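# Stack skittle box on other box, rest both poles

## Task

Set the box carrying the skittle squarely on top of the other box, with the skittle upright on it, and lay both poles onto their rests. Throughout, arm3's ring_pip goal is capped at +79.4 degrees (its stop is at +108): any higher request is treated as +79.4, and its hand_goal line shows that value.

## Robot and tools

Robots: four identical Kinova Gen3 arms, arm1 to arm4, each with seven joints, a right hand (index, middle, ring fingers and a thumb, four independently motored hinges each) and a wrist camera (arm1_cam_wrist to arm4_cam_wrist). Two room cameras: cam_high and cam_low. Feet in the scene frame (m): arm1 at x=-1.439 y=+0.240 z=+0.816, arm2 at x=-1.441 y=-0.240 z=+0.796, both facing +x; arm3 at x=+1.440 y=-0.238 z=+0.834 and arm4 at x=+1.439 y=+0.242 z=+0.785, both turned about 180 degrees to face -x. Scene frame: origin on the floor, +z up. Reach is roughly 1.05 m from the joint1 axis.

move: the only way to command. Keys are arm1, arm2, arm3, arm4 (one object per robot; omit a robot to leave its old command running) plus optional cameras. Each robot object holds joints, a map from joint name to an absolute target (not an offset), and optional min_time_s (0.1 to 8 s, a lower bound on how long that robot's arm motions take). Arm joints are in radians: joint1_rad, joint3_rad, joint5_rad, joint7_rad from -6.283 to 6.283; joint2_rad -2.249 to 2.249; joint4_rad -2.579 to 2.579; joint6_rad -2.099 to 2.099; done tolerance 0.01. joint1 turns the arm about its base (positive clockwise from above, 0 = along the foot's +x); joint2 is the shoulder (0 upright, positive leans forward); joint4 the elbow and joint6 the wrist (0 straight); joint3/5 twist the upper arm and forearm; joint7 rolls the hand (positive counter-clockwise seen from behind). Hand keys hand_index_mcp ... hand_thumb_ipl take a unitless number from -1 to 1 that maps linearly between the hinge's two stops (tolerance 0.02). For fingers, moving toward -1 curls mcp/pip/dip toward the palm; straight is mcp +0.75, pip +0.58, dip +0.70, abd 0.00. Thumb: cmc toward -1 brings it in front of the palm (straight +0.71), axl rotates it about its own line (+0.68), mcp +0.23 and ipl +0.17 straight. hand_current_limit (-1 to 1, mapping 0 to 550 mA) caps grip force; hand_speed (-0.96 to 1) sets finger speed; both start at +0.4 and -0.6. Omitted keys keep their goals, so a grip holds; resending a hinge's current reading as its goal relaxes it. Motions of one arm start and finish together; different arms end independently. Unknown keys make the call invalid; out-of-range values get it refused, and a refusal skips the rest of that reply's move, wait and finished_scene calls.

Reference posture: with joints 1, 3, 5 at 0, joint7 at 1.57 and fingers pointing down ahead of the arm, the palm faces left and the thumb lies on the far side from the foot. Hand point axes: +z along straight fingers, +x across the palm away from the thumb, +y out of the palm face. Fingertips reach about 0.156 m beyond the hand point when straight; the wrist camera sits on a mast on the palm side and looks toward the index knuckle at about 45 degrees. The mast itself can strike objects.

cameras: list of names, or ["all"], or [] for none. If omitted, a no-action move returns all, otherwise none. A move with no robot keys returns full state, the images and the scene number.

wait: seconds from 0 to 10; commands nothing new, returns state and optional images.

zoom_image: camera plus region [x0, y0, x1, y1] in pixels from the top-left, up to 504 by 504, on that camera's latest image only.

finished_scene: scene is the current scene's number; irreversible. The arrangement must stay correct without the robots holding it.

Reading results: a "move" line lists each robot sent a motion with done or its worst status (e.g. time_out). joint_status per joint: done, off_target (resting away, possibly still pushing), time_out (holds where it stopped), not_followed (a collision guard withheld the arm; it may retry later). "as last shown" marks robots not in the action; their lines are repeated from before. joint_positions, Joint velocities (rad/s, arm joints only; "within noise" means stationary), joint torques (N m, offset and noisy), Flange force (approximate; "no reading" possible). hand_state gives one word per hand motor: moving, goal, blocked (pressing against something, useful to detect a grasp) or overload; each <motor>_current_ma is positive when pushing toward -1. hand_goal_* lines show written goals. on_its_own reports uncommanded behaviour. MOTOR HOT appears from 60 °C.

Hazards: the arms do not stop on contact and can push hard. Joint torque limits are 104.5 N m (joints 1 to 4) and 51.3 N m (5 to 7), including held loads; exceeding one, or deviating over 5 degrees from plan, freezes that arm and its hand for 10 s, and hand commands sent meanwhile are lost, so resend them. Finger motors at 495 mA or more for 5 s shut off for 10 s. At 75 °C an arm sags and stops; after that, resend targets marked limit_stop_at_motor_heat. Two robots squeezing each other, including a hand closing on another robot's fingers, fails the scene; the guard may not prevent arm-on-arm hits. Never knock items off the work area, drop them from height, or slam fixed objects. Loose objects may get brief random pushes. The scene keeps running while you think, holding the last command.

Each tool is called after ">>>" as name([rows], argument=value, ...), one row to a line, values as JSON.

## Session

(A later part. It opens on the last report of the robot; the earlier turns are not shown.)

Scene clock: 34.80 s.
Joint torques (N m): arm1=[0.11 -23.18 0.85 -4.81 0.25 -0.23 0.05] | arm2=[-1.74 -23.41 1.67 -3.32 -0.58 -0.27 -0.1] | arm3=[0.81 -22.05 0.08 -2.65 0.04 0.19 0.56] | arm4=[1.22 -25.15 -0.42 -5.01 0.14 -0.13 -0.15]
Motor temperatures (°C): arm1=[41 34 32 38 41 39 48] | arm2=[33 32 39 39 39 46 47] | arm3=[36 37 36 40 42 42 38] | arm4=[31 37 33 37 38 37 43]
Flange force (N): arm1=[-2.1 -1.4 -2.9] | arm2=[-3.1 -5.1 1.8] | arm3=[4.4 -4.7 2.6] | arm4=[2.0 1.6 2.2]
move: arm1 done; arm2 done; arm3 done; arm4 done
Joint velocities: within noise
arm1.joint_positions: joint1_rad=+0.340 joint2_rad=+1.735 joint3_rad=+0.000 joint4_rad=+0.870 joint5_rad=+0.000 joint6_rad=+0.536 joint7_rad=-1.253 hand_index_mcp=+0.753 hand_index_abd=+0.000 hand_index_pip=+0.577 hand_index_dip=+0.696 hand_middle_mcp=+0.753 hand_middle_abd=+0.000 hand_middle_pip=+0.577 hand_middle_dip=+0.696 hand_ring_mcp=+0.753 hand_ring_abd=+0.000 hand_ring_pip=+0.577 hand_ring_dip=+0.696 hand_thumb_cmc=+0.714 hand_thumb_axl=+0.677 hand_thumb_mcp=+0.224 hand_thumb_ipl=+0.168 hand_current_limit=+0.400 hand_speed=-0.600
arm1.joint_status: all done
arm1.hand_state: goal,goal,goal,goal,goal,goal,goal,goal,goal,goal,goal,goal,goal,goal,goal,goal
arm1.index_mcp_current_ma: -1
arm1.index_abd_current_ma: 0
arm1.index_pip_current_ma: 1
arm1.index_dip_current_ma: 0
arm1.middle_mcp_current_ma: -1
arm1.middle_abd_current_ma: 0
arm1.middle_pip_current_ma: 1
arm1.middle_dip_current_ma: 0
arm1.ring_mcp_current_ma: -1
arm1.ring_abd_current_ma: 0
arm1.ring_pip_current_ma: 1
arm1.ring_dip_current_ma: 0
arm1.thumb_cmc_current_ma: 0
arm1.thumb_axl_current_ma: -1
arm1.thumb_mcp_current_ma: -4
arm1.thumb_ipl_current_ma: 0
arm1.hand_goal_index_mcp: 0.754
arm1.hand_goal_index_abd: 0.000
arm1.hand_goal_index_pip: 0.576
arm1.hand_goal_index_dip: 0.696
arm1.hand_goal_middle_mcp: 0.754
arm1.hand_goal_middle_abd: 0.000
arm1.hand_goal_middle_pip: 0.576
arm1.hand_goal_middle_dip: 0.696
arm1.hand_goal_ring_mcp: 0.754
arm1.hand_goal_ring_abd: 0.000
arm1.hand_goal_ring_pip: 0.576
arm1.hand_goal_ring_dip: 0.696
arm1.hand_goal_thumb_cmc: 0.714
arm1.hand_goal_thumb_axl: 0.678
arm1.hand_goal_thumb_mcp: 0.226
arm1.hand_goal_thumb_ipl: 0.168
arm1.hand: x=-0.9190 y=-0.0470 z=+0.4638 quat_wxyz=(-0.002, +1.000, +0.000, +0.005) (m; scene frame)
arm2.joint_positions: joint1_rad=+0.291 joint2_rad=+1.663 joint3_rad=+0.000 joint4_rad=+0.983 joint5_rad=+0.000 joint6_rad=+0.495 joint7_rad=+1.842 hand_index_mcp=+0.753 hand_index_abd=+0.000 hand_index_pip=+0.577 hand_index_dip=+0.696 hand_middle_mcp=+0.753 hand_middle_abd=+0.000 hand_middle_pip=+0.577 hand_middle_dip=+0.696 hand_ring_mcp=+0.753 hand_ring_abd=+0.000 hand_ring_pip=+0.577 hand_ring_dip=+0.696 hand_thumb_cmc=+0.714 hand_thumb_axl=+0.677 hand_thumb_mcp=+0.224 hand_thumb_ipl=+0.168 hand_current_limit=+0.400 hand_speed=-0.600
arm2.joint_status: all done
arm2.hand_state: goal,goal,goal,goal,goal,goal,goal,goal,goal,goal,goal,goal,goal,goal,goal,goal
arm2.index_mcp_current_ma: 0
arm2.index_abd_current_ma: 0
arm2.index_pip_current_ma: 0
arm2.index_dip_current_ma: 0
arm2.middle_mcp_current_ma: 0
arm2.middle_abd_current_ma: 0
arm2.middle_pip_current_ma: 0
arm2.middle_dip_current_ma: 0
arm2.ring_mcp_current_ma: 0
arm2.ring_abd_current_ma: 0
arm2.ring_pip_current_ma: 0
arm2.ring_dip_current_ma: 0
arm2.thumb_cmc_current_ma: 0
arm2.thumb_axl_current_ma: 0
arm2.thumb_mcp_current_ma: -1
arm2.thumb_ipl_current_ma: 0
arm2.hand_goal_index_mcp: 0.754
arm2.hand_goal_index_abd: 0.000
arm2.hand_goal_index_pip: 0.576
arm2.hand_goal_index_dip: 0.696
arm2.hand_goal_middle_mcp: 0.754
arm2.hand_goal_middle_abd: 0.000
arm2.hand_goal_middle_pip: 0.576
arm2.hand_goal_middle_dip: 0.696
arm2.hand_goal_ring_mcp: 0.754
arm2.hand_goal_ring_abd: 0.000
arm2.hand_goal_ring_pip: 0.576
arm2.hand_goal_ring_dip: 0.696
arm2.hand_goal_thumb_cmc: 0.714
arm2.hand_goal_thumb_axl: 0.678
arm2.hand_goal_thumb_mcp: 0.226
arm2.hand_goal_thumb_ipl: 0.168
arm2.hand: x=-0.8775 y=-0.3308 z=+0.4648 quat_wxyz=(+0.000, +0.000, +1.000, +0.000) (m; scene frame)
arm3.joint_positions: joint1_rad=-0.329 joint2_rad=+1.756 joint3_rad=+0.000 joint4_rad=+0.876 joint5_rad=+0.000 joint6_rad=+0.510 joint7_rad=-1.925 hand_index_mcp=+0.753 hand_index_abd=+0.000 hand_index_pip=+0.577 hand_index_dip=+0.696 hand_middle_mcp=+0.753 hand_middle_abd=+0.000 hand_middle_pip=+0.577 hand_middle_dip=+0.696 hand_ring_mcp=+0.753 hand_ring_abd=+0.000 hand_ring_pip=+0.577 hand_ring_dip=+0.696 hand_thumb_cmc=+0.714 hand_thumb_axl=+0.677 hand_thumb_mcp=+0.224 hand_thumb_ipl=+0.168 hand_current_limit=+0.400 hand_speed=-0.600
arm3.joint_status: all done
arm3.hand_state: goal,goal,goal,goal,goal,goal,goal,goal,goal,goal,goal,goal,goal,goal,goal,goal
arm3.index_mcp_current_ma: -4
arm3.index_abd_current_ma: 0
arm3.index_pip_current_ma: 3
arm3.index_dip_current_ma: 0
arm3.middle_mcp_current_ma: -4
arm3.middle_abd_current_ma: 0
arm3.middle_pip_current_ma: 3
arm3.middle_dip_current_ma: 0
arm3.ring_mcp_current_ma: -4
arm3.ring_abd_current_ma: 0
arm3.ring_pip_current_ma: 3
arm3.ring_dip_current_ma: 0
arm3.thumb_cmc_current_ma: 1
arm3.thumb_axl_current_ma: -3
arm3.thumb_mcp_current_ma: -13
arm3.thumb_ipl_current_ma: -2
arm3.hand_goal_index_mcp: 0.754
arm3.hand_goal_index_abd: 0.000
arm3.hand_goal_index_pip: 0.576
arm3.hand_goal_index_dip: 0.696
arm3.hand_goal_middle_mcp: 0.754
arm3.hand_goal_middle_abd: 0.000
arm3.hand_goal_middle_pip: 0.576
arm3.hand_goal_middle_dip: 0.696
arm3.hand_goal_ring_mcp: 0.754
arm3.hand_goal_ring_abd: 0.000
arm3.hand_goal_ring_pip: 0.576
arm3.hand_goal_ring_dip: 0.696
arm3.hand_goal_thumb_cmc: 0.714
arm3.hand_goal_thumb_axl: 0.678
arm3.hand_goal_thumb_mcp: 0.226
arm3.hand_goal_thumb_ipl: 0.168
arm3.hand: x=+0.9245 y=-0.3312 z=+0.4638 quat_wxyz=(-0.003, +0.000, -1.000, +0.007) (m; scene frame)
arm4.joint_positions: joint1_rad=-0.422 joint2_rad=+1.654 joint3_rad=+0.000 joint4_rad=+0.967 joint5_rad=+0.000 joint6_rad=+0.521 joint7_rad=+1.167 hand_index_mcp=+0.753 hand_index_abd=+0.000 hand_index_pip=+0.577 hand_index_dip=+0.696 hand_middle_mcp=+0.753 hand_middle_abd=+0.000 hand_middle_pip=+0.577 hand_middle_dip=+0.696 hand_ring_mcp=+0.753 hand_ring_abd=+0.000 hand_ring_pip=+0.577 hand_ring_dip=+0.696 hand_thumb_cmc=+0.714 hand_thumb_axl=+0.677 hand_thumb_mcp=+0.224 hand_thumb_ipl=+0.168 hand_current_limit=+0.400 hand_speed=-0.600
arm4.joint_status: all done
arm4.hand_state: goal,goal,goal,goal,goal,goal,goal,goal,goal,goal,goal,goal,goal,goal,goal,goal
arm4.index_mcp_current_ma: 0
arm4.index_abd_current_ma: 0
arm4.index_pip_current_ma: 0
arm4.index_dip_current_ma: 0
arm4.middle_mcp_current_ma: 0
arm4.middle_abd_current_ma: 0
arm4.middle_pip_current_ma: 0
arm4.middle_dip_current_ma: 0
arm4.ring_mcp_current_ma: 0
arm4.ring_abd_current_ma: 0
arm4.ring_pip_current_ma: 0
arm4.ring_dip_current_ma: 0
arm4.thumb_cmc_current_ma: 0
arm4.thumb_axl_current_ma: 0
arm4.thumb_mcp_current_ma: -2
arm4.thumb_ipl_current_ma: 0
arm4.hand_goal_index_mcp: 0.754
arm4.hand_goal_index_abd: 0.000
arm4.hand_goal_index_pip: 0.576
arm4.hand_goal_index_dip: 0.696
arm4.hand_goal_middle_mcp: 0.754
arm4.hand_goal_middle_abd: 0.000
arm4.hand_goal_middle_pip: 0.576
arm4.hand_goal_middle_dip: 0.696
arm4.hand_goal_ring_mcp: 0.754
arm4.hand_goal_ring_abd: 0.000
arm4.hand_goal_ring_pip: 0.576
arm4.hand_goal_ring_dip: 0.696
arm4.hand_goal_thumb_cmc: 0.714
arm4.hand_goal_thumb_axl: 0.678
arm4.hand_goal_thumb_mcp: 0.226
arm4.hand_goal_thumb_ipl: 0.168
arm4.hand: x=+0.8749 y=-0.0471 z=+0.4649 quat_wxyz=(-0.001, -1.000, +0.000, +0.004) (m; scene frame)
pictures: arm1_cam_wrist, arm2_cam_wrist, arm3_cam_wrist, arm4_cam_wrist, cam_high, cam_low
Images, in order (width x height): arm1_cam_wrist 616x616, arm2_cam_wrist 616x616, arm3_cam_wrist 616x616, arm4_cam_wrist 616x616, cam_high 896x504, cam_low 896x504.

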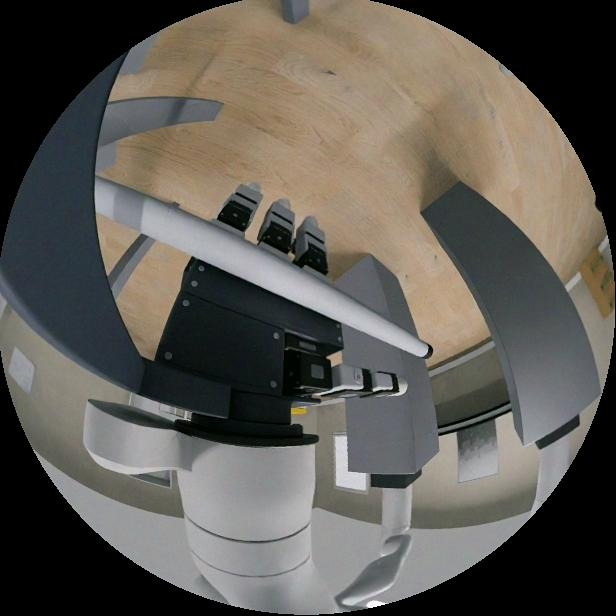

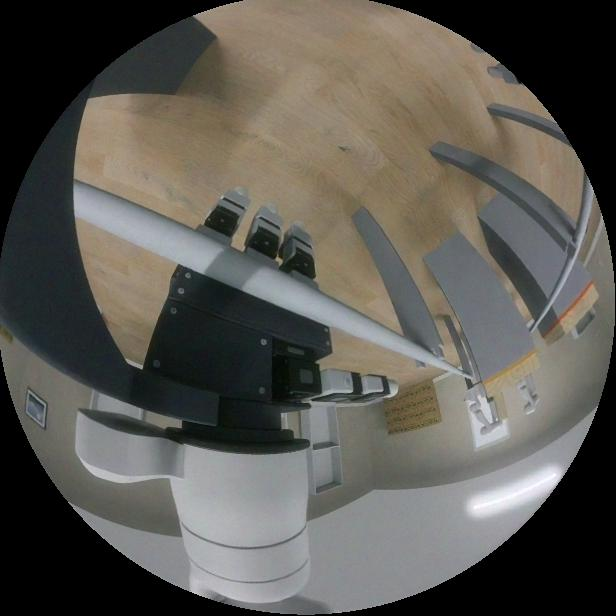

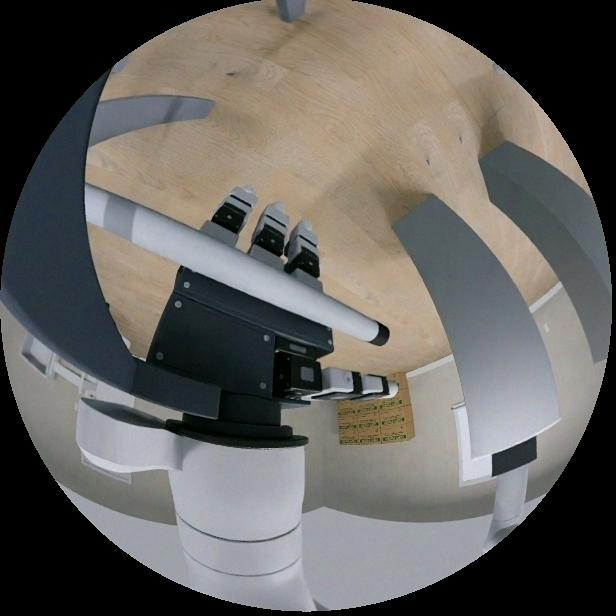

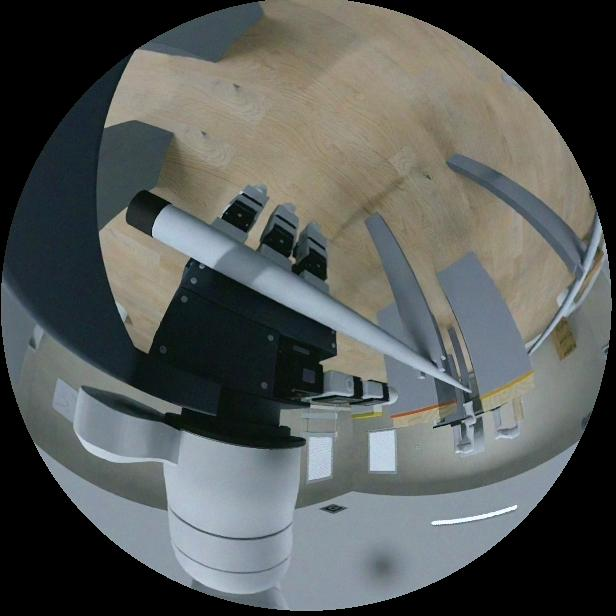

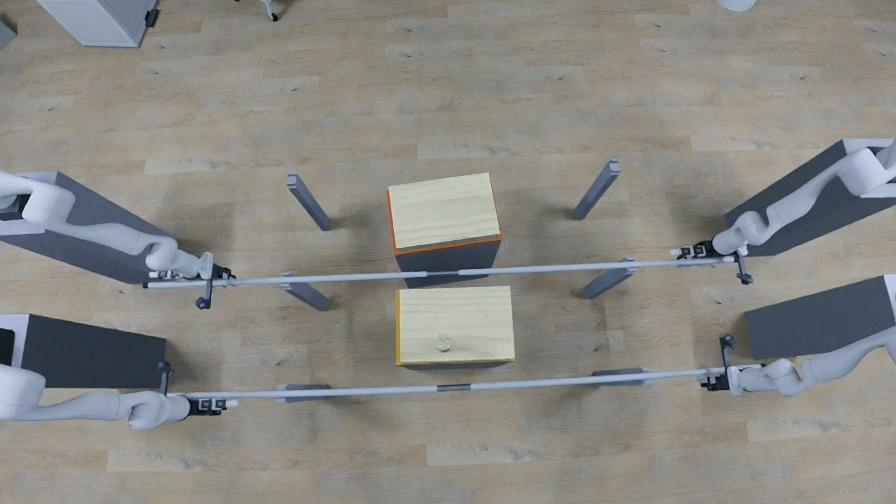

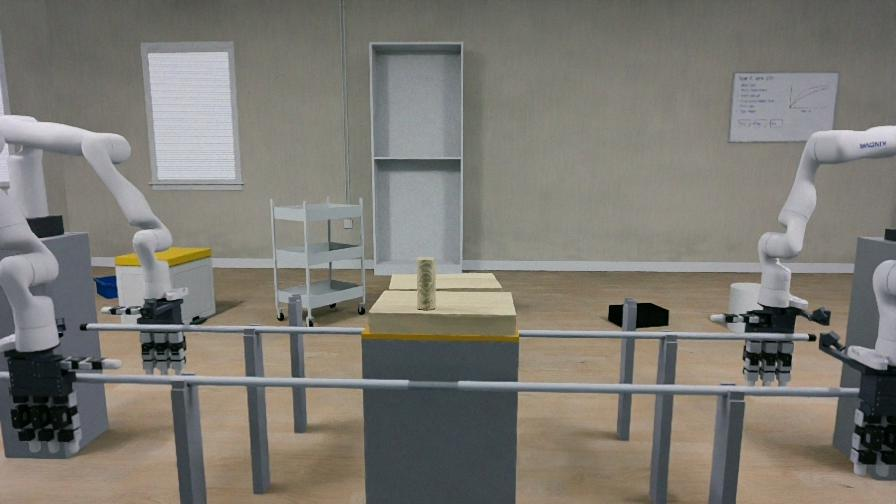

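>>> move(arm1={"joints":{"hand_index_mcp":-0.479,"hand_middle_mcp":-0.479,"hand_ring_mcp":-0.479,"hand_index_pip":-0.08,"hand_middle_pip":-0.08,"hand_ring_pip":-0.08,"hand_index_dip":0.261,"hand_middle_dip":0.261,"hand_ring_dip":0.261}}, arm2={"joints":{"hand_index_mcp":-0.479,"hand_middle_mcp":-0.479,"hand_ring_mcp":-0.479,"hand_index_pip":-0.08,"hand_middle_pip":-0.08,"hand_ring_pip":-0.08,"hand_index_dip":0.261,"hand_middle_dip":0.261,"hand_ring_dip":0.261}}, arm3={"joints":{"hand_index_mcp":-0.479,"hand_middle_mcp":-0.479,"hand_ring_mcp":-0.479,"hand_index_pip":-0.08,"hand_middle_pip":-0.08,"hand_ring_pip":-0.08,"hand_index_dip":0.261,"hand_middle_dip":0.261,"hand_ring_dip":0.261}}, arm4={"joints":{"hand_index_mcp":-0.479,"hand_middle_mcp":-0.479,"hand_ring_mcp":-0.479,"hand_index_pip":-0.08,"hand_middle_pip":-0.08,"hand_ring_pip":-0.08,"hand_index_dip":0.261,"hand_middle_dip":0.261,"hand_ring_dip":0.261}}, cameras=["all"])

>>> zoom_image(camera="arm4_cam_wrist", region=[110, 160, 410, 400])

>>> zoom_image(camera="arm2_cam_wrist", region=[110, 160, 410, 400])

Scene clock: 37.07 s.
Joint torques (N m): arm1=[0.14 -23.2 1.03 -4.83 0.29 -0.3 0] | arm2=[-1.8 -23.39 1.54 -3.33 -0.65 -0.22 -0.05] | arm3=[0.77 -21.94 0.3 -2.55 0.1 0.24 0.53] | arm4=[1.25 -25.2 -0.57 -5.03 0.06 -0.18 -0.18]
Motor temperatures (°C): arm1=[41 34 32 38 41 39 48] | arm2=[33 32 39 39 39 46 47] | arm3=[36 37 36 40 42 42 38] | arm4=[31 37 33 37 38 37 43]
Flange force (N): arm1=[-1.9 -1.3 -2.9] | arm2=[-2.9 -5.0 1.7] | arm3=[4.6 -4.6 2.6] | arm4=[1.8 1.7 2.3]
move: arm1 off_target; arm2 off_target; arm3 off_target; arm4 off_target
Joint velocities: within noise
arm1.joint_positions: joint1_rad=+0.340 joint2_rad=+1.736 joint3_rad=+0.000 joint4_rad=+0.870 joint5_rad=+0.000 joint6_rad=+0.536 joint7_rad=-1.253 hand_index_mcp=-0.456 hand_index_abd=+0.000 hand_index_pip=-0.074 hand_index_dip=+0.265 hand_middle_mcp=-0.457 hand_middle_abd=+0.000 hand_middle_pip=-0.074 hand_middle_dip=+0.265 hand_ring_mcp=-0.455 hand_ring_abd=+0.000 hand_ring_pip=-0.075 hand_ring_dip=+0.265 hand_thumb_cmc=+0.714 hand_thumb_axl=+0.677 hand_thumb_mcp=+0.224 hand_thumb_ipl=+0.168 hand_current_limit=+0.400 hand_speed=-0.600
arm1.joint_status: hand_index_mcp off_target (ended at -0.456, target -0.479); hand_middle_mcp off_target (ended at -0.457, target -0.479); hand_ring_mcp off_target (ended at -0.455, target -0.479); the others done
arm1.hand_state: blocked,goal,goal,goal,blocked,goal,goal,goal,blocked,goal,goal,goal,goal,goal,goal,goal
arm1.index_mcp_current_ma: 57
arm1.index_abd_current_ma: 0
arm1.index_pip_current_ma: 11
arm1.index_dip_current_ma: 4
arm1.middle_mcp_current_ma: 54
arm1.middle_abd_current_ma: 0
arm1.middle_pip_current_ma: 11
arm1.middle_dip_current_ma: 4
arm1.ring_mcp_current_ma: 59
arm1.ring_abd_current_ma: 0
arm1.ring_pip_current_ma: 8
arm1.ring_dip_current_ma: 4
arm1.thumb_cmc_current_ma: 0
arm1.thumb_axl_current_ma: -1
arm1.thumb_mcp_current_ma: -4
arm1.thumb_ipl_current_ma: 0
arm1.hand_goal_index_mcp: -0.478
arm1.hand_goal_index_abd: 0.000
arm1.hand_goal_index_pip: -0.080
arm1.hand_goal_index_dip: 0.262
arm1.hand_goal_middle_mcp: -0.478
arm1.hand_goal_middle_abd: 0.000
arm1.hand_goal_middle_pip: -0.080
arm1.hand_goal_middle_dip: 0.262
arm1.hand_goal_ring_mcp: -0.478
arm1.hand_goal_ring_abd: 0.000
arm1.hand_goal_ring_pip: -0.080
arm1.hand_goal_ring_dip: 0.262
arm1.hand_goal_thumb_cmc: 0.714
arm1.hand_goal_thumb_axl: 0.678
arm1.hand_goal_thumb_mcp: 0.226
arm1.hand_goal_thumb_ipl: 0.168
arm1.hand: x=-0.9190 y=-0.0470 z=+0.4638 quat_wxyz=(-0.002, +1.000, +0.000, +0.005) (m; scene frame)
arm2.joint_positions: joint1_rad=+0.291 joint2_rad=+1.663 joint3_rad=+0.000 joint4_rad=+0.983 joint5_rad=+0.000 joint6_rad=+0.495 joint7_rad=+1.842 hand_index_mcp=-0.456 hand_index_abd=+0.000 hand_index_pip=-0.073 hand_index_dip=+0.265 hand_middle_mcp=-0.455 hand_middle_abd=+0.000 hand_middle_pip=-0.074 hand_middle_dip=+0.265 hand_ring_mcp=-0.458 hand_ring_abd=+0.000 hand_ring_pip=-0.074 hand_ring_dip=+0.265 hand_thumb_cmc=+0.714 hand_thumb_axl=+0.677 hand_thumb_mcp=+0.224 hand_thumb_ipl=+0.168 hand_current_limit=+0.400 hand_speed=-0.600
arm2.joint_status: hand_index_mcp off_target (ended at -0.456, target -0.479); hand_middle_mcp off_target (ended at -0.455, target -0.479); hand_ring_mcp off_target (ended at -0.458, target -0.479); the others done
arm2.hand_state: blocked,goal,goal,goal,blocked,goal,goal,goal,goal,goal,goal,goal,goal,goal,goal,goal
arm2.index_mcp_current_ma: 22
arm2.index_abd_current_ma: 0
arm2.index_pip_current_ma: 3
arm2.index_dip_current_ma: 1
arm2.middle_mcp_current_ma: 23
arm2.middle_abd_current_ma: 0
arm2.middle_pip_current_ma: 3
arm2.middle_dip_current_ma: 1
arm2.ring_mcp_current_ma: 19
arm2.ring_abd_current_ma: 0
arm2.ring_pip_current_ma: 3
arm2.ring_dip_current_ma: 1
arm2.thumb_cmc_current_ma: 0
arm2.thumb_axl_current_ma: 0
arm2.thumb_mcp_current_ma: -1
arm2.thumb_ipl_current_ma: 0
arm2.hand_goal_index_mcp: -0.478
arm2.hand_goal_index_abd: 0.000
arm2.hand_goal_index_pip: -0.080
arm2.hand_goal_index_dip: 0.262
arm2.hand_goal_middle_mcp: -0.478
arm2.hand_goal_middle_abd: 0.000
arm2.hand_goal_middle_pip: -0.080
arm2.hand_goal_middle_dip: 0.262
arm2.hand_goal_ring_mcp: -0.478
arm2.hand_goal_ring_abd: 0.000
arm2.hand_goal_ring_pip: -0.080
arm2.hand_goal_ring_dip: 0.262
arm2.hand_goal_thumb_cmc: 0.714
arm2.hand_goal_thumb_axl: 0.678
arm2.hand_goal_thumb_mcp: 0.226
arm2.hand_goal_thumb_ipl: 0.168
arm2.hand: x=-0.8775 y=-0.3308 z=+0.4648 quat_wxyz=(+0.000, +0.000, +1.000, +0.000) (m; scene frame)
arm3.joint_positions: joint1_rad=-0.329 joint2_rad=+1.756 joint3_rad=+0.000 joint4_rad=+0.876 joint5_rad=+0.000 joint6_rad=+0.510 joint7_rad=-1.925 hand_index_mcp=-0.458 hand_index_abd=+0.000 hand_index_pip=-0.073 hand_index_dip=+0.265 hand_middle_mcp=-0.454 hand_middle_abd=+0.000 hand_middle_pip=-0.073 hand_middle_dip=+0.265 hand_ring_mcp=-0.459 hand_ring_abd=+0.000 hand_ring_pip=-0.074 hand_ring_dip=+0.265 hand_thumb_cmc=+0.714 hand_thumb_axl=+0.677 hand_thumb_mcp=+0.224 hand_thumb_ipl=+0.168 hand_current_limit=+0.400 hand_speed=-0.600
arm3.joint_status: hand_index_mcp off_target (ended at -0.458, target -0.479); hand_middle_mcp off_target (ended at -0.454, target -0.479); the others done
arm3.hand_state: blocked,goal,goal,goal,blocked,goal,goal,goal,goal,goal,goal,goal,goal,goal,goal,goal
arm3.index_mcp_current_ma: 99
arm3.index_abd_current_ma: 0
arm3.index_pip_current_ma: 31
arm3.index_dip_current_ma: 14
arm3.middle_mcp_current_ma: 117
arm3.middle_abd_current_ma: 0
arm3.middle_pip_current_ma: 29
arm3.middle_dip_current_ma: 11
arm3.ring_mcp_current_ma: 92
arm3.ring_abd_current_ma: 0
arm3.ring_pip_current_ma: 24
arm3.ring_dip_current_ma: 12
arm3.thumb_cmc_current_ma: 1
arm3.thumb_axl_current_ma: -3
arm3.thumb_mcp_current_ma: -13
arm3.thumb_ipl_current_ma: -2
arm3.hand_goal_index_mcp: -0.478
arm3.hand_goal_index_abd: 0.000
arm3.hand_goal_index_pip: -0.080
arm3.hand_goal_index_dip: 0.262
arm3.hand_goal_middle_mcp: -0.478
arm3.hand_goal_middle_abd: 0.000
arm3.hand_goal_middle_pip: -0.080
arm3.hand_goal_middle_dip: 0.262
arm3.hand_goal_ring_mcp: -0.478
arm3.hand_goal_ring_abd: 0.000
arm3.hand_goal_ring_pip: -0.080
arm3.hand_goal_ring_dip: 0.262
arm3.hand_goal_thumb_cmc: 0.714
arm3.hand_goal_thumb_axl: 0.678
arm3.hand_goal_thumb_mcp: 0.226
arm3.hand_goal_thumb_ipl: 0.168
arm3.hand: x=+0.9245 y=-0.3312 z=+0.4638 quat_wxyz=(-0.003, +0.000, -1.000, +0.007) (m; scene frame)
arm4.joint_positions: joint1_rad=-0.422 joint2_rad=+1.654 joint3_rad=+0.000 joint4_rad=+0.967 joint5_rad=+0.000 joint6_rad=+0.521 joint7_rad=+1.167 hand_index_mcp=-0.457 hand_index_abd=+0.000 hand_index_pip=-0.073 hand_index_dip=+0.265 hand_middle_mcp=-0.459 hand_middle_abd=+0.000 hand_middle_pip=-0.073 hand_middle_dip=+0.265 hand_ring_mcp=-0.455 hand_ring_abd=+0.000 hand_ring_pip=-0.074 hand_ring_dip=+0.265 hand_thumb_cmc=+0.714 hand_thumb_axl=+0.677 hand_thumb_mcp=+0.224 hand_thumb_ipl=+0.168 hand_current_limit=+0.400 hand_speed=-0.600
arm4.joint_status: hand_index_mcp off_target (ended at -0.457, target -0.479); hand_ring_mcp off_target (ended at -0.455, target -0.479); the others done
arm4.hand_state: blocked,goal,goal,goal,goal,goal,goal,goal,blocked,goal,goal,goal,goal,goal,goal,goal
arm4.index_mcp_current_ma: 31
arm4.index_abd_current_ma: 0
arm4.index_pip_current_ma: 5
arm4.index_dip_current_ma: 2
arm4.middle_mcp_current_ma: 27
arm4.middle_abd_current_ma: 0
arm4.middle_pip_current_ma: 6
arm4.middle_dip_current_ma: 2
arm4.ring_mcp_current_ma: 35
arm4.ring_abd_current_ma: 0
arm4.ring_pip_current_ma: 4
arm4.ring_dip_current_ma: 2
arm4.thumb_cmc_current_ma: 0
arm4.thumb_axl_current_ma: 0
arm4.thumb_mcp_current_ma: -2
arm4.thumb_ipl_current_ma: 0
arm4.hand_goal_index_mcp: -0.478
arm4.hand_goal_index_abd: 0.000
arm4.hand_goal_index_pip: -0.080
arm4.hand_goal_index_dip: 0.262
arm4.hand_goal_middle_mcp: -0.478
arm4.hand_goal_middle_abd: 0.000
arm4.hand_goal_middle_pip: -0.080
arm4.hand_goal_middle_dip: 0.262
arm4.hand_goal_ring_mcp: -0.478
arm4.hand_goal_ring_abd: 0.000
arm4.hand_goal_ring_pip: -0.080
arm4.hand_goal_ring_dip: 0.262
arm4.hand_goal_thumb_cmc: 0.714
arm4.hand_goal_thumb_axl: 0.678
arm4.hand_goal_thumb_mcp: 0.226
arm4.hand_goal_thumb_ipl: 0.168
arm4.hand: x=+0.8750 y=-0.0471 z=+0.4649 quat_wxyz=(-0.001, -1.000, +0.000, +0.004) (m; scene frame)
pictures: arm1_cam_wrist, arm2_cam_wrist, arm3_cam_wrist, arm4_cam_wrist, cam_high, cam_low
Images, in order (width x height): arm1_cam_wrist 616x616, arm2_cam_wrist 616x616, arm3_cam_wrist 616x616, arm4_cam_wrist 616x616, cam_high 896x504, cam_low 896x504.

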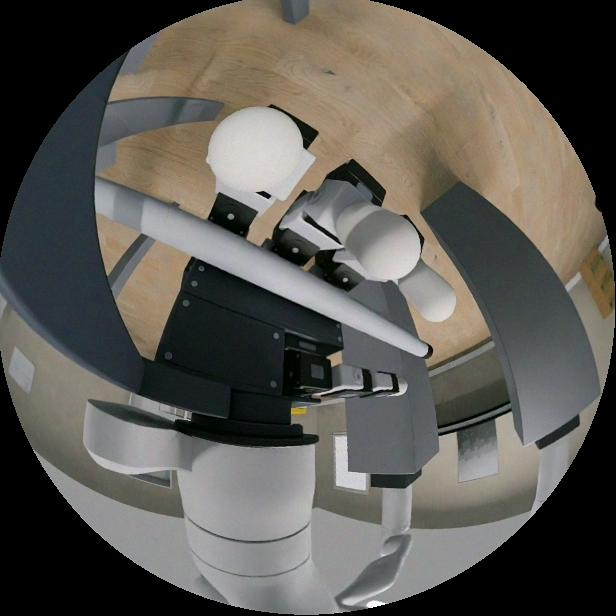

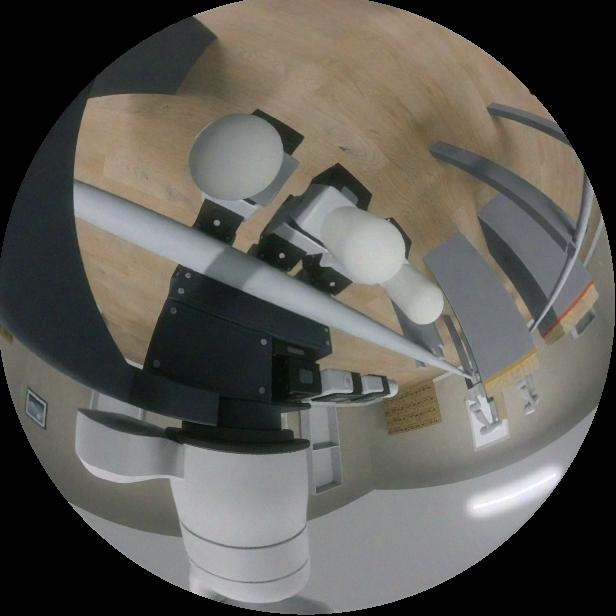

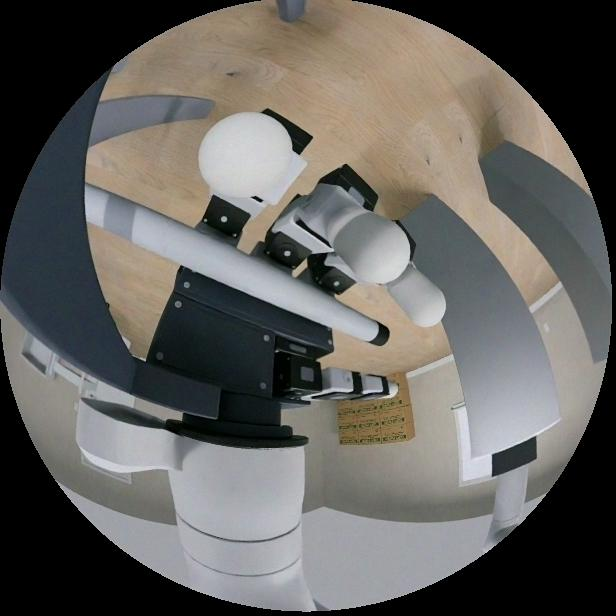

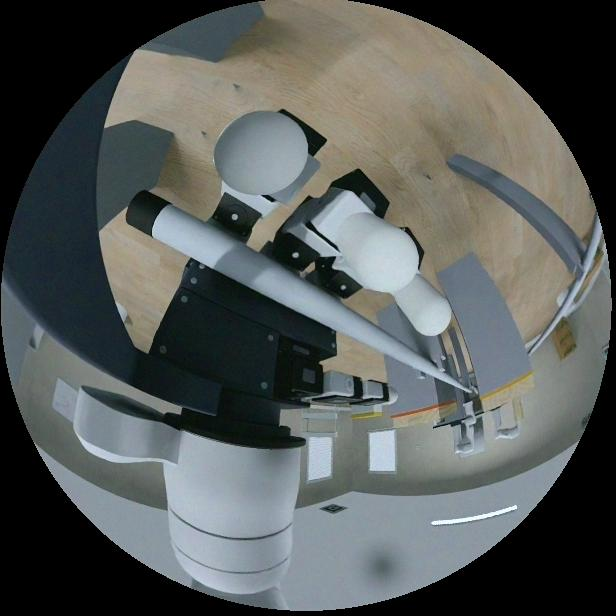

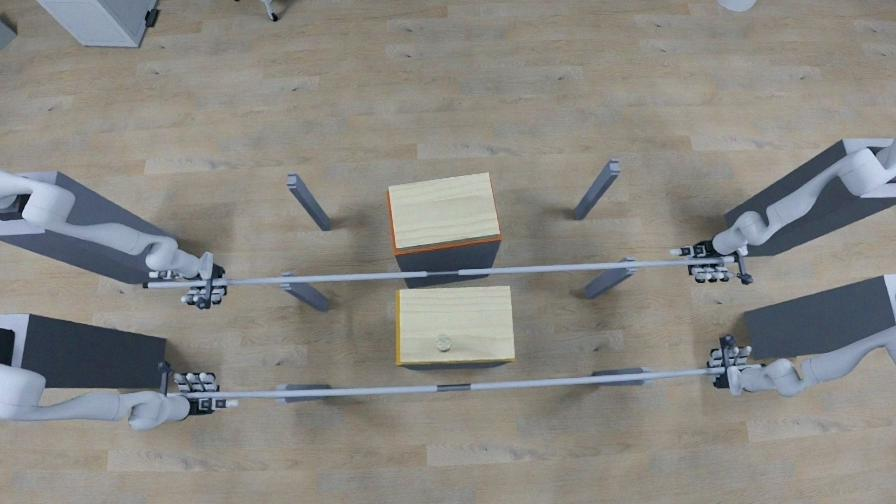

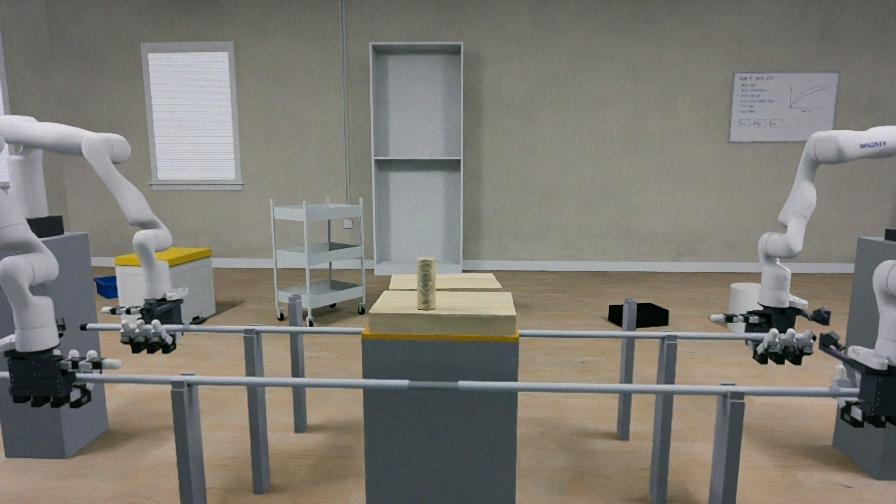

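Scaled by 1.680 from the camera's 616x616 image, which has a finer 880x880 frame.

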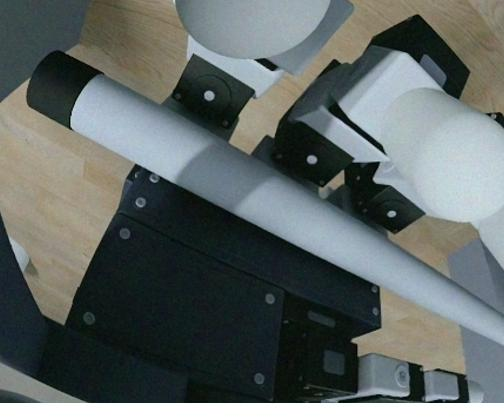

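Scaled by 1.680 from the camera's 616x616 image, which has a finer 880x880 frame.

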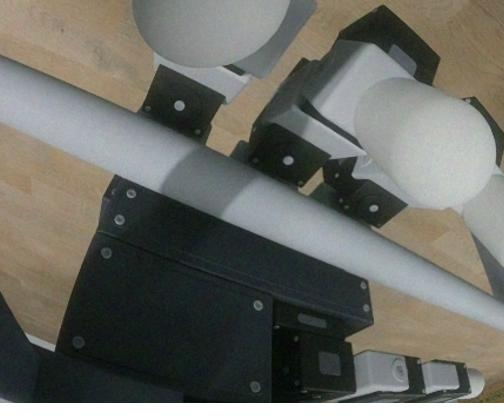

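>>> move(arm1={"joints":{"hand_index_mcp":-0.55,"hand_middle_mcp":-0.55,"hand_ring_mcp":-0.55,"hand_index_pip":-0.737,"hand_middle_pip":-0.737,"hand_ring_pip":-0.737,"hand_index_dip":-0.4,"hand_middle_dip":-0.4,"hand_ring_dip":-0.4}}, arm2={"joints":{"hand_index_mcp":-0.55,"hand_middle_mcp":-0.55,"hand_ring_mcp":-0.55,"hand_index_pip":-0.737,"hand_middle_pip":-0.737,"hand_ring_pip":-0.737,"hand_index_dip":-0.4,"hand_middle_dip":-0.4,"hand_ring_dip":-0.4}}, arm3={"joints":{"hand_index_mcp":-0.55,"hand_middle_mcp":-0.55,"hand_ring_mcp":-0.55,"hand_index_pip":-0.737,"hand_middle_pip":-0.737,"hand_ring_pip":-0.582,"hand_index_dip":-0.4,"hand_middle_dip":-0.4,"hand_ring_dip":-0.5}}, arm4={"joints":{"hand_index_mcp":-0.55,"hand_middle_mcp":-0.55,"hand_ring_mcp":-0.55,"hand_index_pip":-0.737,"hand_middle_pip":-0.737,"hand_ring_pip":-0.737,"hand_index_dip":-0.4,"hand_middle_dip":-0.4,"hand_ring_dip":-0.4}}, cameras=["all"])

>>> zoom_image(camera="arm4_cam_wrist", region=[110, 160, 410, 400])

>>> zoom_image(camera="arm2_cam_wrist", region=[110, 160, 410, 400])

>>> zoom_image(camera="cam_low", region=[0, 280, 250, 460])

Scene clock: 38.37 s.
Joint torques (N m): arm1=[0.07 -23.21 1 -4.81 0.29 -0.24 0.02] | arm2=[-1.72 -23.43 1.56 -3.28 -0.61 -0.23 -0.06] | arm3=[0.44 -21.01 -0.06 -2.58 -0.05 0.07 0.51] | arm4=[1.2 -25.22 -0.58 -5.08 0.08 -0.18 -0.18]
Motor temperatures (°C): arm1=[41 34 32 38 41 39 48] | arm2=[33 32 39 39 39 46 47] | arm3=[36 37 36 40 42 42 38] | arm4=[31 37 33 37 38 37 43]
Flange force (N): arm1=[-2.0 -1.3 -2.9] | arm2=[-3.3 -5.0 1.9] | arm3=[4.0 -3.7 0.1] | arm4=[2.0 1.5 2.2]
move: arm1 off_target; arm2 off_target; arm3 off_target; arm4 off_target
Joint velocities: within noise
arm1.joint_positions: joint1_rad=+0.340 joint2_rad=+1.736 joint3_rad=+0.000 joint4_rad=+0.870 joint5_rad=+0.000 joint6_rad=+0.536 joint7_rad=-1.253 hand_index_mcp=-0.526 hand_index_abd=+0.000 hand_index_pip=-0.596 hand_index_dip=-0.267 hand_middle_mcp=-0.507 hand_middle_abd=+0.000 hand_middle_pip=-0.565 hand_middle_dip=-0.301 hand_ring_mcp=-0.503 hand_ring_abd=+0.000 hand_ring_pip=-0.570 hand_ring_dip=-0.298 hand_thumb_cmc=+0.716 hand_thumb_axl=+0.677 hand_thumb_mcp=+0.224 hand_thumb_ipl=+0.168 hand_current_limit=+0.400 hand_speed=-0.600
arm1.joint_status: hand_index_mcp off_target (ended at -0.526, target -0.550); hand_index_pip off_target (ended at -0.596, target -0.737); hand_index_dip off_target (ended at -0.267, target -0.400); hand_middle_mcp off_target (ended at -0.507, target -0.550); hand_middle_pip off_target (ended at -0.565, target -0.737); hand_middle_dip off_target (ended at -0.301, target -0.400); hand_ring_mcp off_target (ended at -0.503, target -0.550); hand_ring_pip off_target (ended at -0.570, target -0.737); hand_ring_dip off_target (ended at -0.298, target -0.400)
arm1.hand_state: blocked,goal,blocked,blocked,blocked,goal,blocked,blocked,blocked,goal,blocked,blocked,goal,goal,goal,goal
arm1.index_mcp_current_ma: 63
arm1.index_abd_current_ma: 0
arm1.index_pip_current_ma: 385
arm1.index_dip_current_ma: 385
arm1.middle_mcp_current_ma: 132
arm1.middle_abd_current_ma: 0
arm1.middle_pip_current_ma: 385
arm1.middle_dip_current_ma: 357
arm1.ring_mcp_current_ma: 146
arm1.ring_abd_current_ma: 0
arm1.ring_pip_current_ma: 385
arm1.ring_dip_current_ma: 368
arm1.thumb_cmc_current_ma: 2
arm1.thumb_axl_current_ma: -1
arm1.thumb_mcp_current_ma: -4
arm1.thumb_ipl_current_ma: 0
arm1.hand_goal_index_mcp: -0.550
arm1.hand_goal_index_abd: 0.000
arm1.hand_goal_index_pip: -0.736
arm1.hand_goal_index_dip: -0.400
arm1.hand_goal_middle_mcp: -0.550
arm1.hand_goal_middle_abd: 0.000
arm1.hand_goal_middle_pip: -0.736
arm1.hand_goal_middle_dip: -0.400
arm1.hand_goal_ring_mcp: -0.550
arm1.hand_goal_ring_abd: 0.000
arm1.hand_goal_ring_pip: -0.736
arm1.hand_goal_ring_dip: -0.400
arm1.hand_goal_thumb_cmc: 0.714
arm1.hand_goal_thumb_axl: 0.678
arm1.hand_goal_thumb_mcp: 0.226
arm1.hand_goal_thumb_ipl: 0.168
arm1.hand: x=-0.9190 y=-0.0470 z=+0.4638 quat_wxyz=(-0.002, +1.000, +0.000, +0.005) (m; scene frame)
arm2.joint_positions: joint1_rad=+0.291 joint2_rad=+1.663 joint3_rad=+0.000 joint4_rad=+0.983 joint5_rad=+0.000 joint6_rad=+0.495 joint7_rad=+1.842 hand_index_mcp=-0.526 hand_index_abd=+0.000 hand_index_pip=-0.594 hand_index_dip=-0.279 hand_middle_mcp=-0.504 hand_middle_abd=+0.000 hand_middle_pip=-0.570 hand_middle_dip=-0.295 hand_ring_mcp=-0.507 hand_ring_abd=+0.000 hand_ring_pip=-0.564 hand_ring_dip=-0.306 hand_thumb_cmc=+0.716 hand_thumb_axl=+0.677 hand_thumb_mcp=+0.224 hand_thumb_ipl=+0.168 hand_current_limit=+0.400 hand_speed=-0.600
arm2.joint_status: hand_index_mcp off_target (ended at -0.526, target -0.550); hand_index_pip off_target (ended at -0.594, target -0.737); hand_index_dip off_target (ended at -0.279, target -0.400); hand_middle_mcp off_target (ended at -0.504, target -0.550); hand_middle_pip off_target (ended at -0.570, target -0.737); hand_middle_dip off_target (ended at -0.295, target -0.400); hand_ring_mcp off_target (ended at -0.507, target -0.550); hand_ring_pip off_target (ended at -0.564, target -0.737); hand_ring_dip off_target (ended at -0.306, target -0.400)
arm2.hand_state: blocked,goal,blocked,blocked,blocked,goal,blocked,blocked,blocked,goal,blocked,blocked,goal,goal,goal,goal
arm2.index_mcp_current_ma: 25
arm2.index_abd_current_ma: 0
arm2.index_pip_current_ma: 385
arm2.index_dip_current_ma: 317
arm2.middle_mcp_current_ma: 73
arm2.middle_abd_current_ma: 0
arm2.middle_pip_current_ma: 385
arm2.middle_dip_current_ma: 251
arm2.ring_mcp_current_ma: 66
arm2.ring_abd_current_ma: 0
arm2.ring_pip_current_ma: 385
arm2.ring_dip_current_ma: 211
arm2.thumb_cmc_current_ma: 0
arm2.thumb_axl_current_ma: 0
arm2.thumb_mcp_current_ma: -1
arm2.thumb_ipl_current_ma: 0
arm2.hand_goal_index_mcp: -0.550
arm2.hand_goal_index_abd: 0.000
arm2.hand_goal_index_pip: -0.736
arm2.hand_goal_index_dip: -0.400
arm2.hand_goal_middle_mcp: -0.550
arm2.hand_goal_middle_abd: 0.000
arm2.hand_goal_middle_pip: -0.736
arm2.hand_goal_middle_dip: -0.400
arm2.hand_goal_ring_mcp: -0.550
arm2.hand_goal_ring_abd: 0.000
arm2.hand_goal_ring_pip: -0.736
arm2.hand_goal_ring_dip: -0.400
arm2.hand_goal_thumb_cmc: 0.714
arm2.hand_goal_thumb_axl: 0.678
arm2.hand_goal_thumb_mcp: 0.226
arm2.hand_goal_thumb_ipl: 0.168
arm2.hand: x=-0.8775 y=-0.3308 z=+0.4648 quat_wxyz=(+0.000, +0.000, +1.000, +0.000) (m; scene frame)
arm3.joint_positions: joint1_rad=-0.329 joint2_rad=+1.756 joint3_rad=+0.000 joint4_rad=+0.876 joint5_rad=+0.000 joint6_rad=+0.510 joint7_rad=-1.925 hand_index_mcp=-0.527 hand_index_abd=+0.000 hand_index_pip=-0.593 hand_index_dip=-0.268 hand_middle_mcp=-0.508 hand_middle_abd=+0.000 hand_middle_pip=-0.566 hand_middle_dip=-0.291 hand_ring_mcp=-0.524 hand_ring_abd=+0.000 hand_ring_pip=-0.533 hand_ring_dip=-0.323 hand_thumb_cmc=+0.716 hand_thumb_axl=+0.677 hand_thumb_mcp=+0.224 hand_thumb_ipl=+0.168 hand_current_limit=+0.400 hand_speed=-0.600
arm3.joint_status: hand_index_mcp off_target (ended at -0.527, target -0.550); hand_index_pip off_target (ended at -0.593, target -0.737); hand_index_dip off_target (ended at -0.268, target -0.400); hand_middle_mcp off_target (ended at -0.508, target -0.550); hand_middle_pip off_target (ended at -0.566, target -0.737); hand_middle_dip off_target (ended at -0.291, target -0.400); hand_ring_mcp off_target (ended at -0.524, target -0.550); hand_ring_pip off_target (ended at -0.533, target -0.582); hand_ring_dip off_target (ended at -0.323, target -0.500)
arm3.hand_state: blocked,goal,blocked,blocked,blocked,goal,blocked,blocked,blocked,goal,blocked,blocked,goal,goal,goal,goal
arm3.index_mcp_current_ma: 110
arm3.index_abd_current_ma: 0
arm3.index_pip_current_ma: 385
arm3.index_dip_current_ma: 385
arm3.middle_mcp_current_ma: 209
arm3.middle_abd_current_ma: 0
arm3.middle_pip_current_ma: 385
arm3.middle_dip_current_ma: 385
arm3.ring_mcp_current_ma: 129
arm3.ring_abd_current_ma: 0
arm3.ring_pip_current_ma: 230
arm3.ring_dip_current_ma: 385
arm3.thumb_cmc_current_ma: 9
arm3.thumb_axl_current_ma: -3
arm3.thumb_mcp_current_ma: -13
arm3.thumb_ipl_current_ma: -2
arm3.hand_goal_index_mcp: -0.550
arm3.hand_goal_index_abd: 0.000
arm3.hand_goal_index_pip: -0.736
arm3.hand_goal_index_dip: -0.400
arm3.hand_goal_middle_mcp: -0.550
arm3.hand_goal_middle_abd: 0.000
arm3.hand_goal_middle_pip: -0.736
arm3.hand_goal_middle_dip: -0.400
arm3.hand_goal_ring_mcp: -0.550
arm3.hand_goal_ring_abd: 0.000
arm3.hand_goal_ring_pip: -0.582
arm3.hand_goal_ring_dip: -0.500
arm3.hand_goal_thumb_cmc: 0.714
arm3.hand_goal_thumb_axl: 0.678
arm3.hand_goal_thumb_mcp: 0.226
arm3.hand_goal_thumb_ipl: 0.168
arm3.hand: x=+0.9245 y=-0.3312 z=+0.4638 quat_wxyz=(-0.003, +0.000, -1.000, +0.007) (m; scene frame)
arm4.joint_positions: joint1_rad=-0.422 joint2_rad=+1.654 joint3_rad=+0.000 joint4_rad=+0.967 joint5_rad=+0.000 joint6_rad=+0.521 joint7_rad=+1.167 hand_index_mcp=-0.526 hand_index_abd=+0.000 hand_index_pip=-0.596 hand_index_dip=-0.267 hand_middle_mcp=-0.510 hand_middle_abd=+0.000 hand_middle_pip=-0.562 hand_middle_dip=-0.299 hand_ring_mcp=-0.504 hand_ring_abd=+0.000 hand_ring_pip=-0.570 hand_ring_dip=-0.295 hand_thumb_cmc=+0.716 hand_thumb_axl=+0.677 hand_thumb_mcp=+0.224 hand_thumb_ipl=+0.168 hand_current_limit=+0.400 hand_speed=-0.600
arm4.joint_status: hand_index_mcp off_target (ended at -0.526, target -0.550); hand_index_pip off_target (ended at -0.596, target -0.737); hand_index_dip off_target (ended at -0.267, target -0.400); hand_middle_mcp off_target (ended at -0.510, target -0.550); hand_middle_pip off_target (ended at -0.562, target -0.737); hand_middle_dip off_target (ended at -0.299, target -0.400); hand_ring_mcp off_target (ended at -0.504, target -0.550); hand_ring_pip off_target (ended at -0.570, target -0.737); hand_ring_dip off_target (ended at -0.295, target -0.400)
arm4.hand_state: blocked,goal,blocked,blocked,blocked,goal,blocked,blocked,blocked,goal,blocked,blocked,goal,goal,goal,goal
arm4.index_mcp_current_ma: 38
arm4.index_abd_current_ma: 0
arm4.index_pip_current_ma: 385
arm4.index_dip_current_ma: 385
arm4.middle_mcp_current_ma: 80
arm4.middle_abd_current_ma: 0
arm4.middle_pip_current_ma: 385
arm4.middle_dip_current_ma: 286
arm4.ring_mcp_current_ma: 100
arm4.ring_abd_current_ma: 0
arm4.ring_pip_current_ma: 385
arm4.ring_dip_current_ma: 305
arm4.thumb_cmc_current_ma: 1
arm4.thumb_axl_current_ma: 0
arm4.thumb_mcp_current_ma: -2
arm4.thumb_ipl_current_ma: 0
arm4.hand_goal_index_mcp: -0.550
arm4.hand_goal_index_abd: 0.000
arm4.hand_goal_index_pip: -0.736
arm4.hand_goal_index_dip: -0.400
arm4.hand_goal_middle_mcp: -0.550
arm4.hand_goal_middle_abd: 0.000
arm4.hand_goal_middle_pip: -0.736
arm4.hand_goal_middle_dip: -0.400
arm4.hand_goal_ring_mcp: -0.550
arm4.hand_goal_ring_abd: 0.000
arm4.hand_goal_ring_pip: -0.736
arm4.hand_goal_ring_dip: -0.400
arm4.hand_goal_thumb_cmc: 0.714
arm4.hand_goal_thumb_axl: 0.678
arm4.hand_goal_thumb_mcp: 0.226
arm4.hand_goal_thumb_ipl: 0.168
arm4.hand: x=+0.8750 y=-0.0471 z=+0.4649 quat_wxyz=(-0.001, -1.000, +0.000, +0.004) (m; scene frame)
pictures: arm1_cam_wrist, arm2_cam_wrist, arm3_cam_wrist, arm4_cam_wrist, cam_high, cam_low
Images, in order (width x height): arm1_cam_wrist 616x616, arm2_cam_wrist 616x616, arm3_cam_wrist 616x616, arm4_cam_wrist 616x616, cam_high 896x504, cam_low 896x504.

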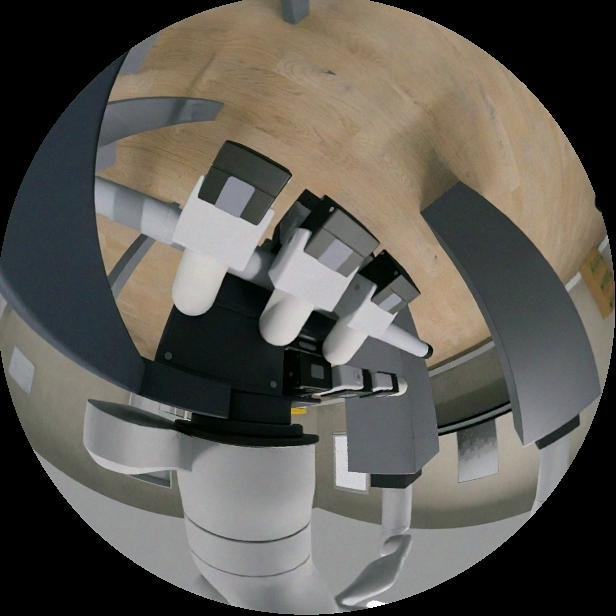

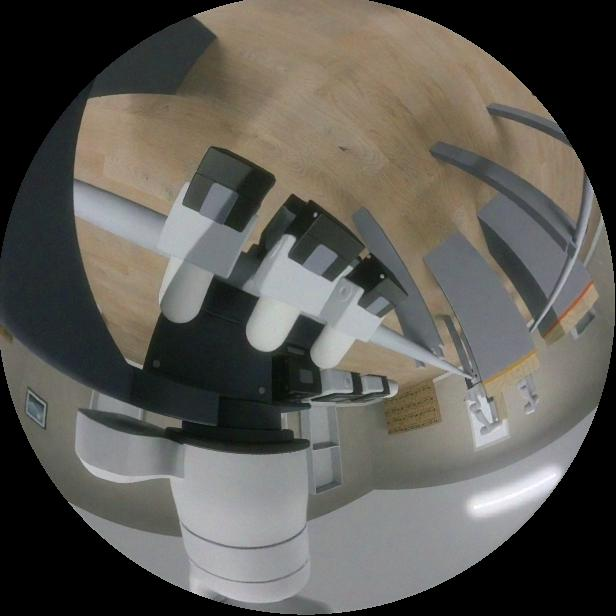

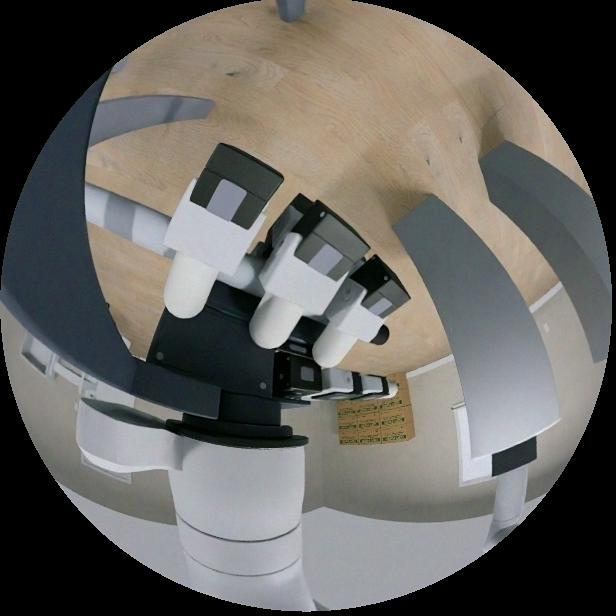

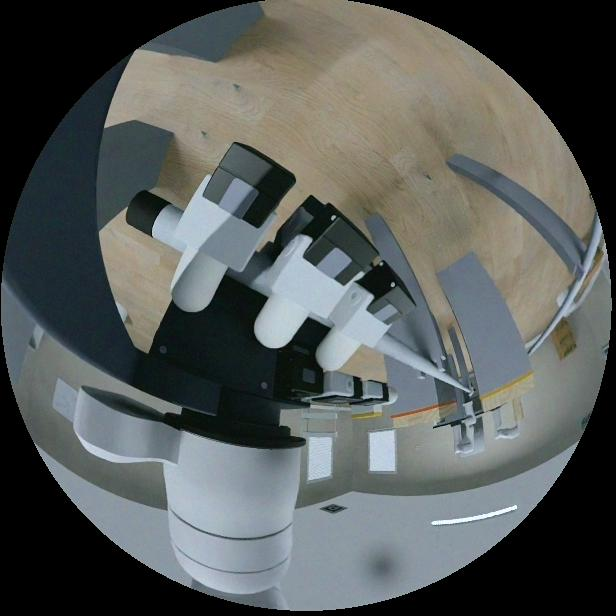

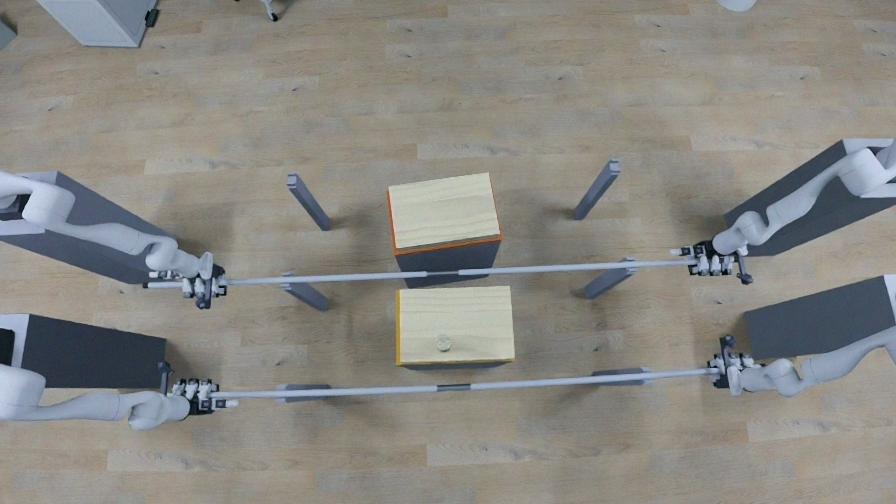

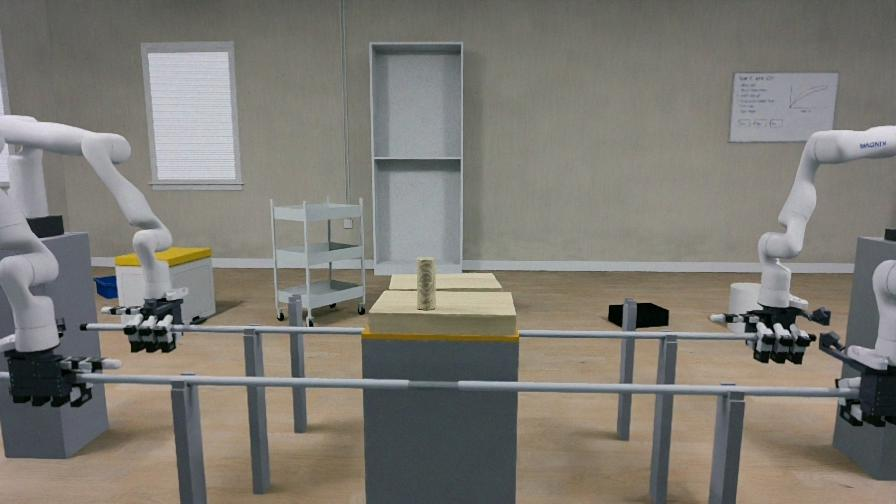

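Scaled by 1.680 from the camera's 616x616 image, which has a finer 880x880 frame.

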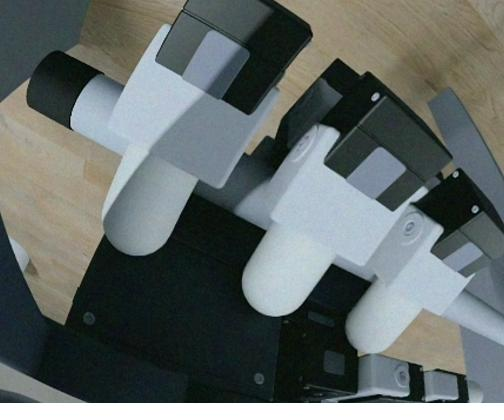

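Scaled by 1.680 from the camera's 616x616 image, which has a finer 880x880 frame.

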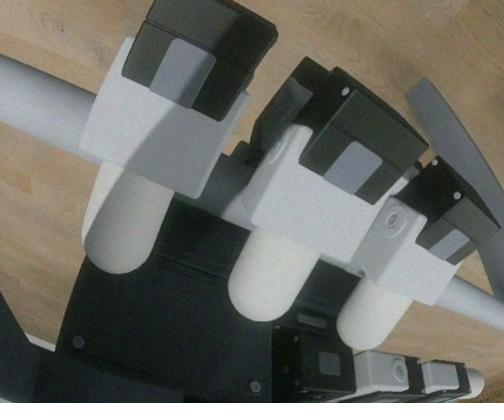

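Scaled by 2.016 from the camera's 896x504 image, which has a finer 1280x720 frame.

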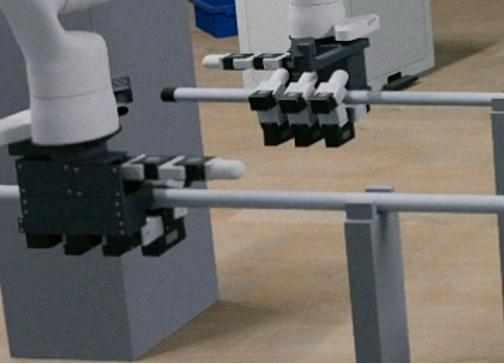

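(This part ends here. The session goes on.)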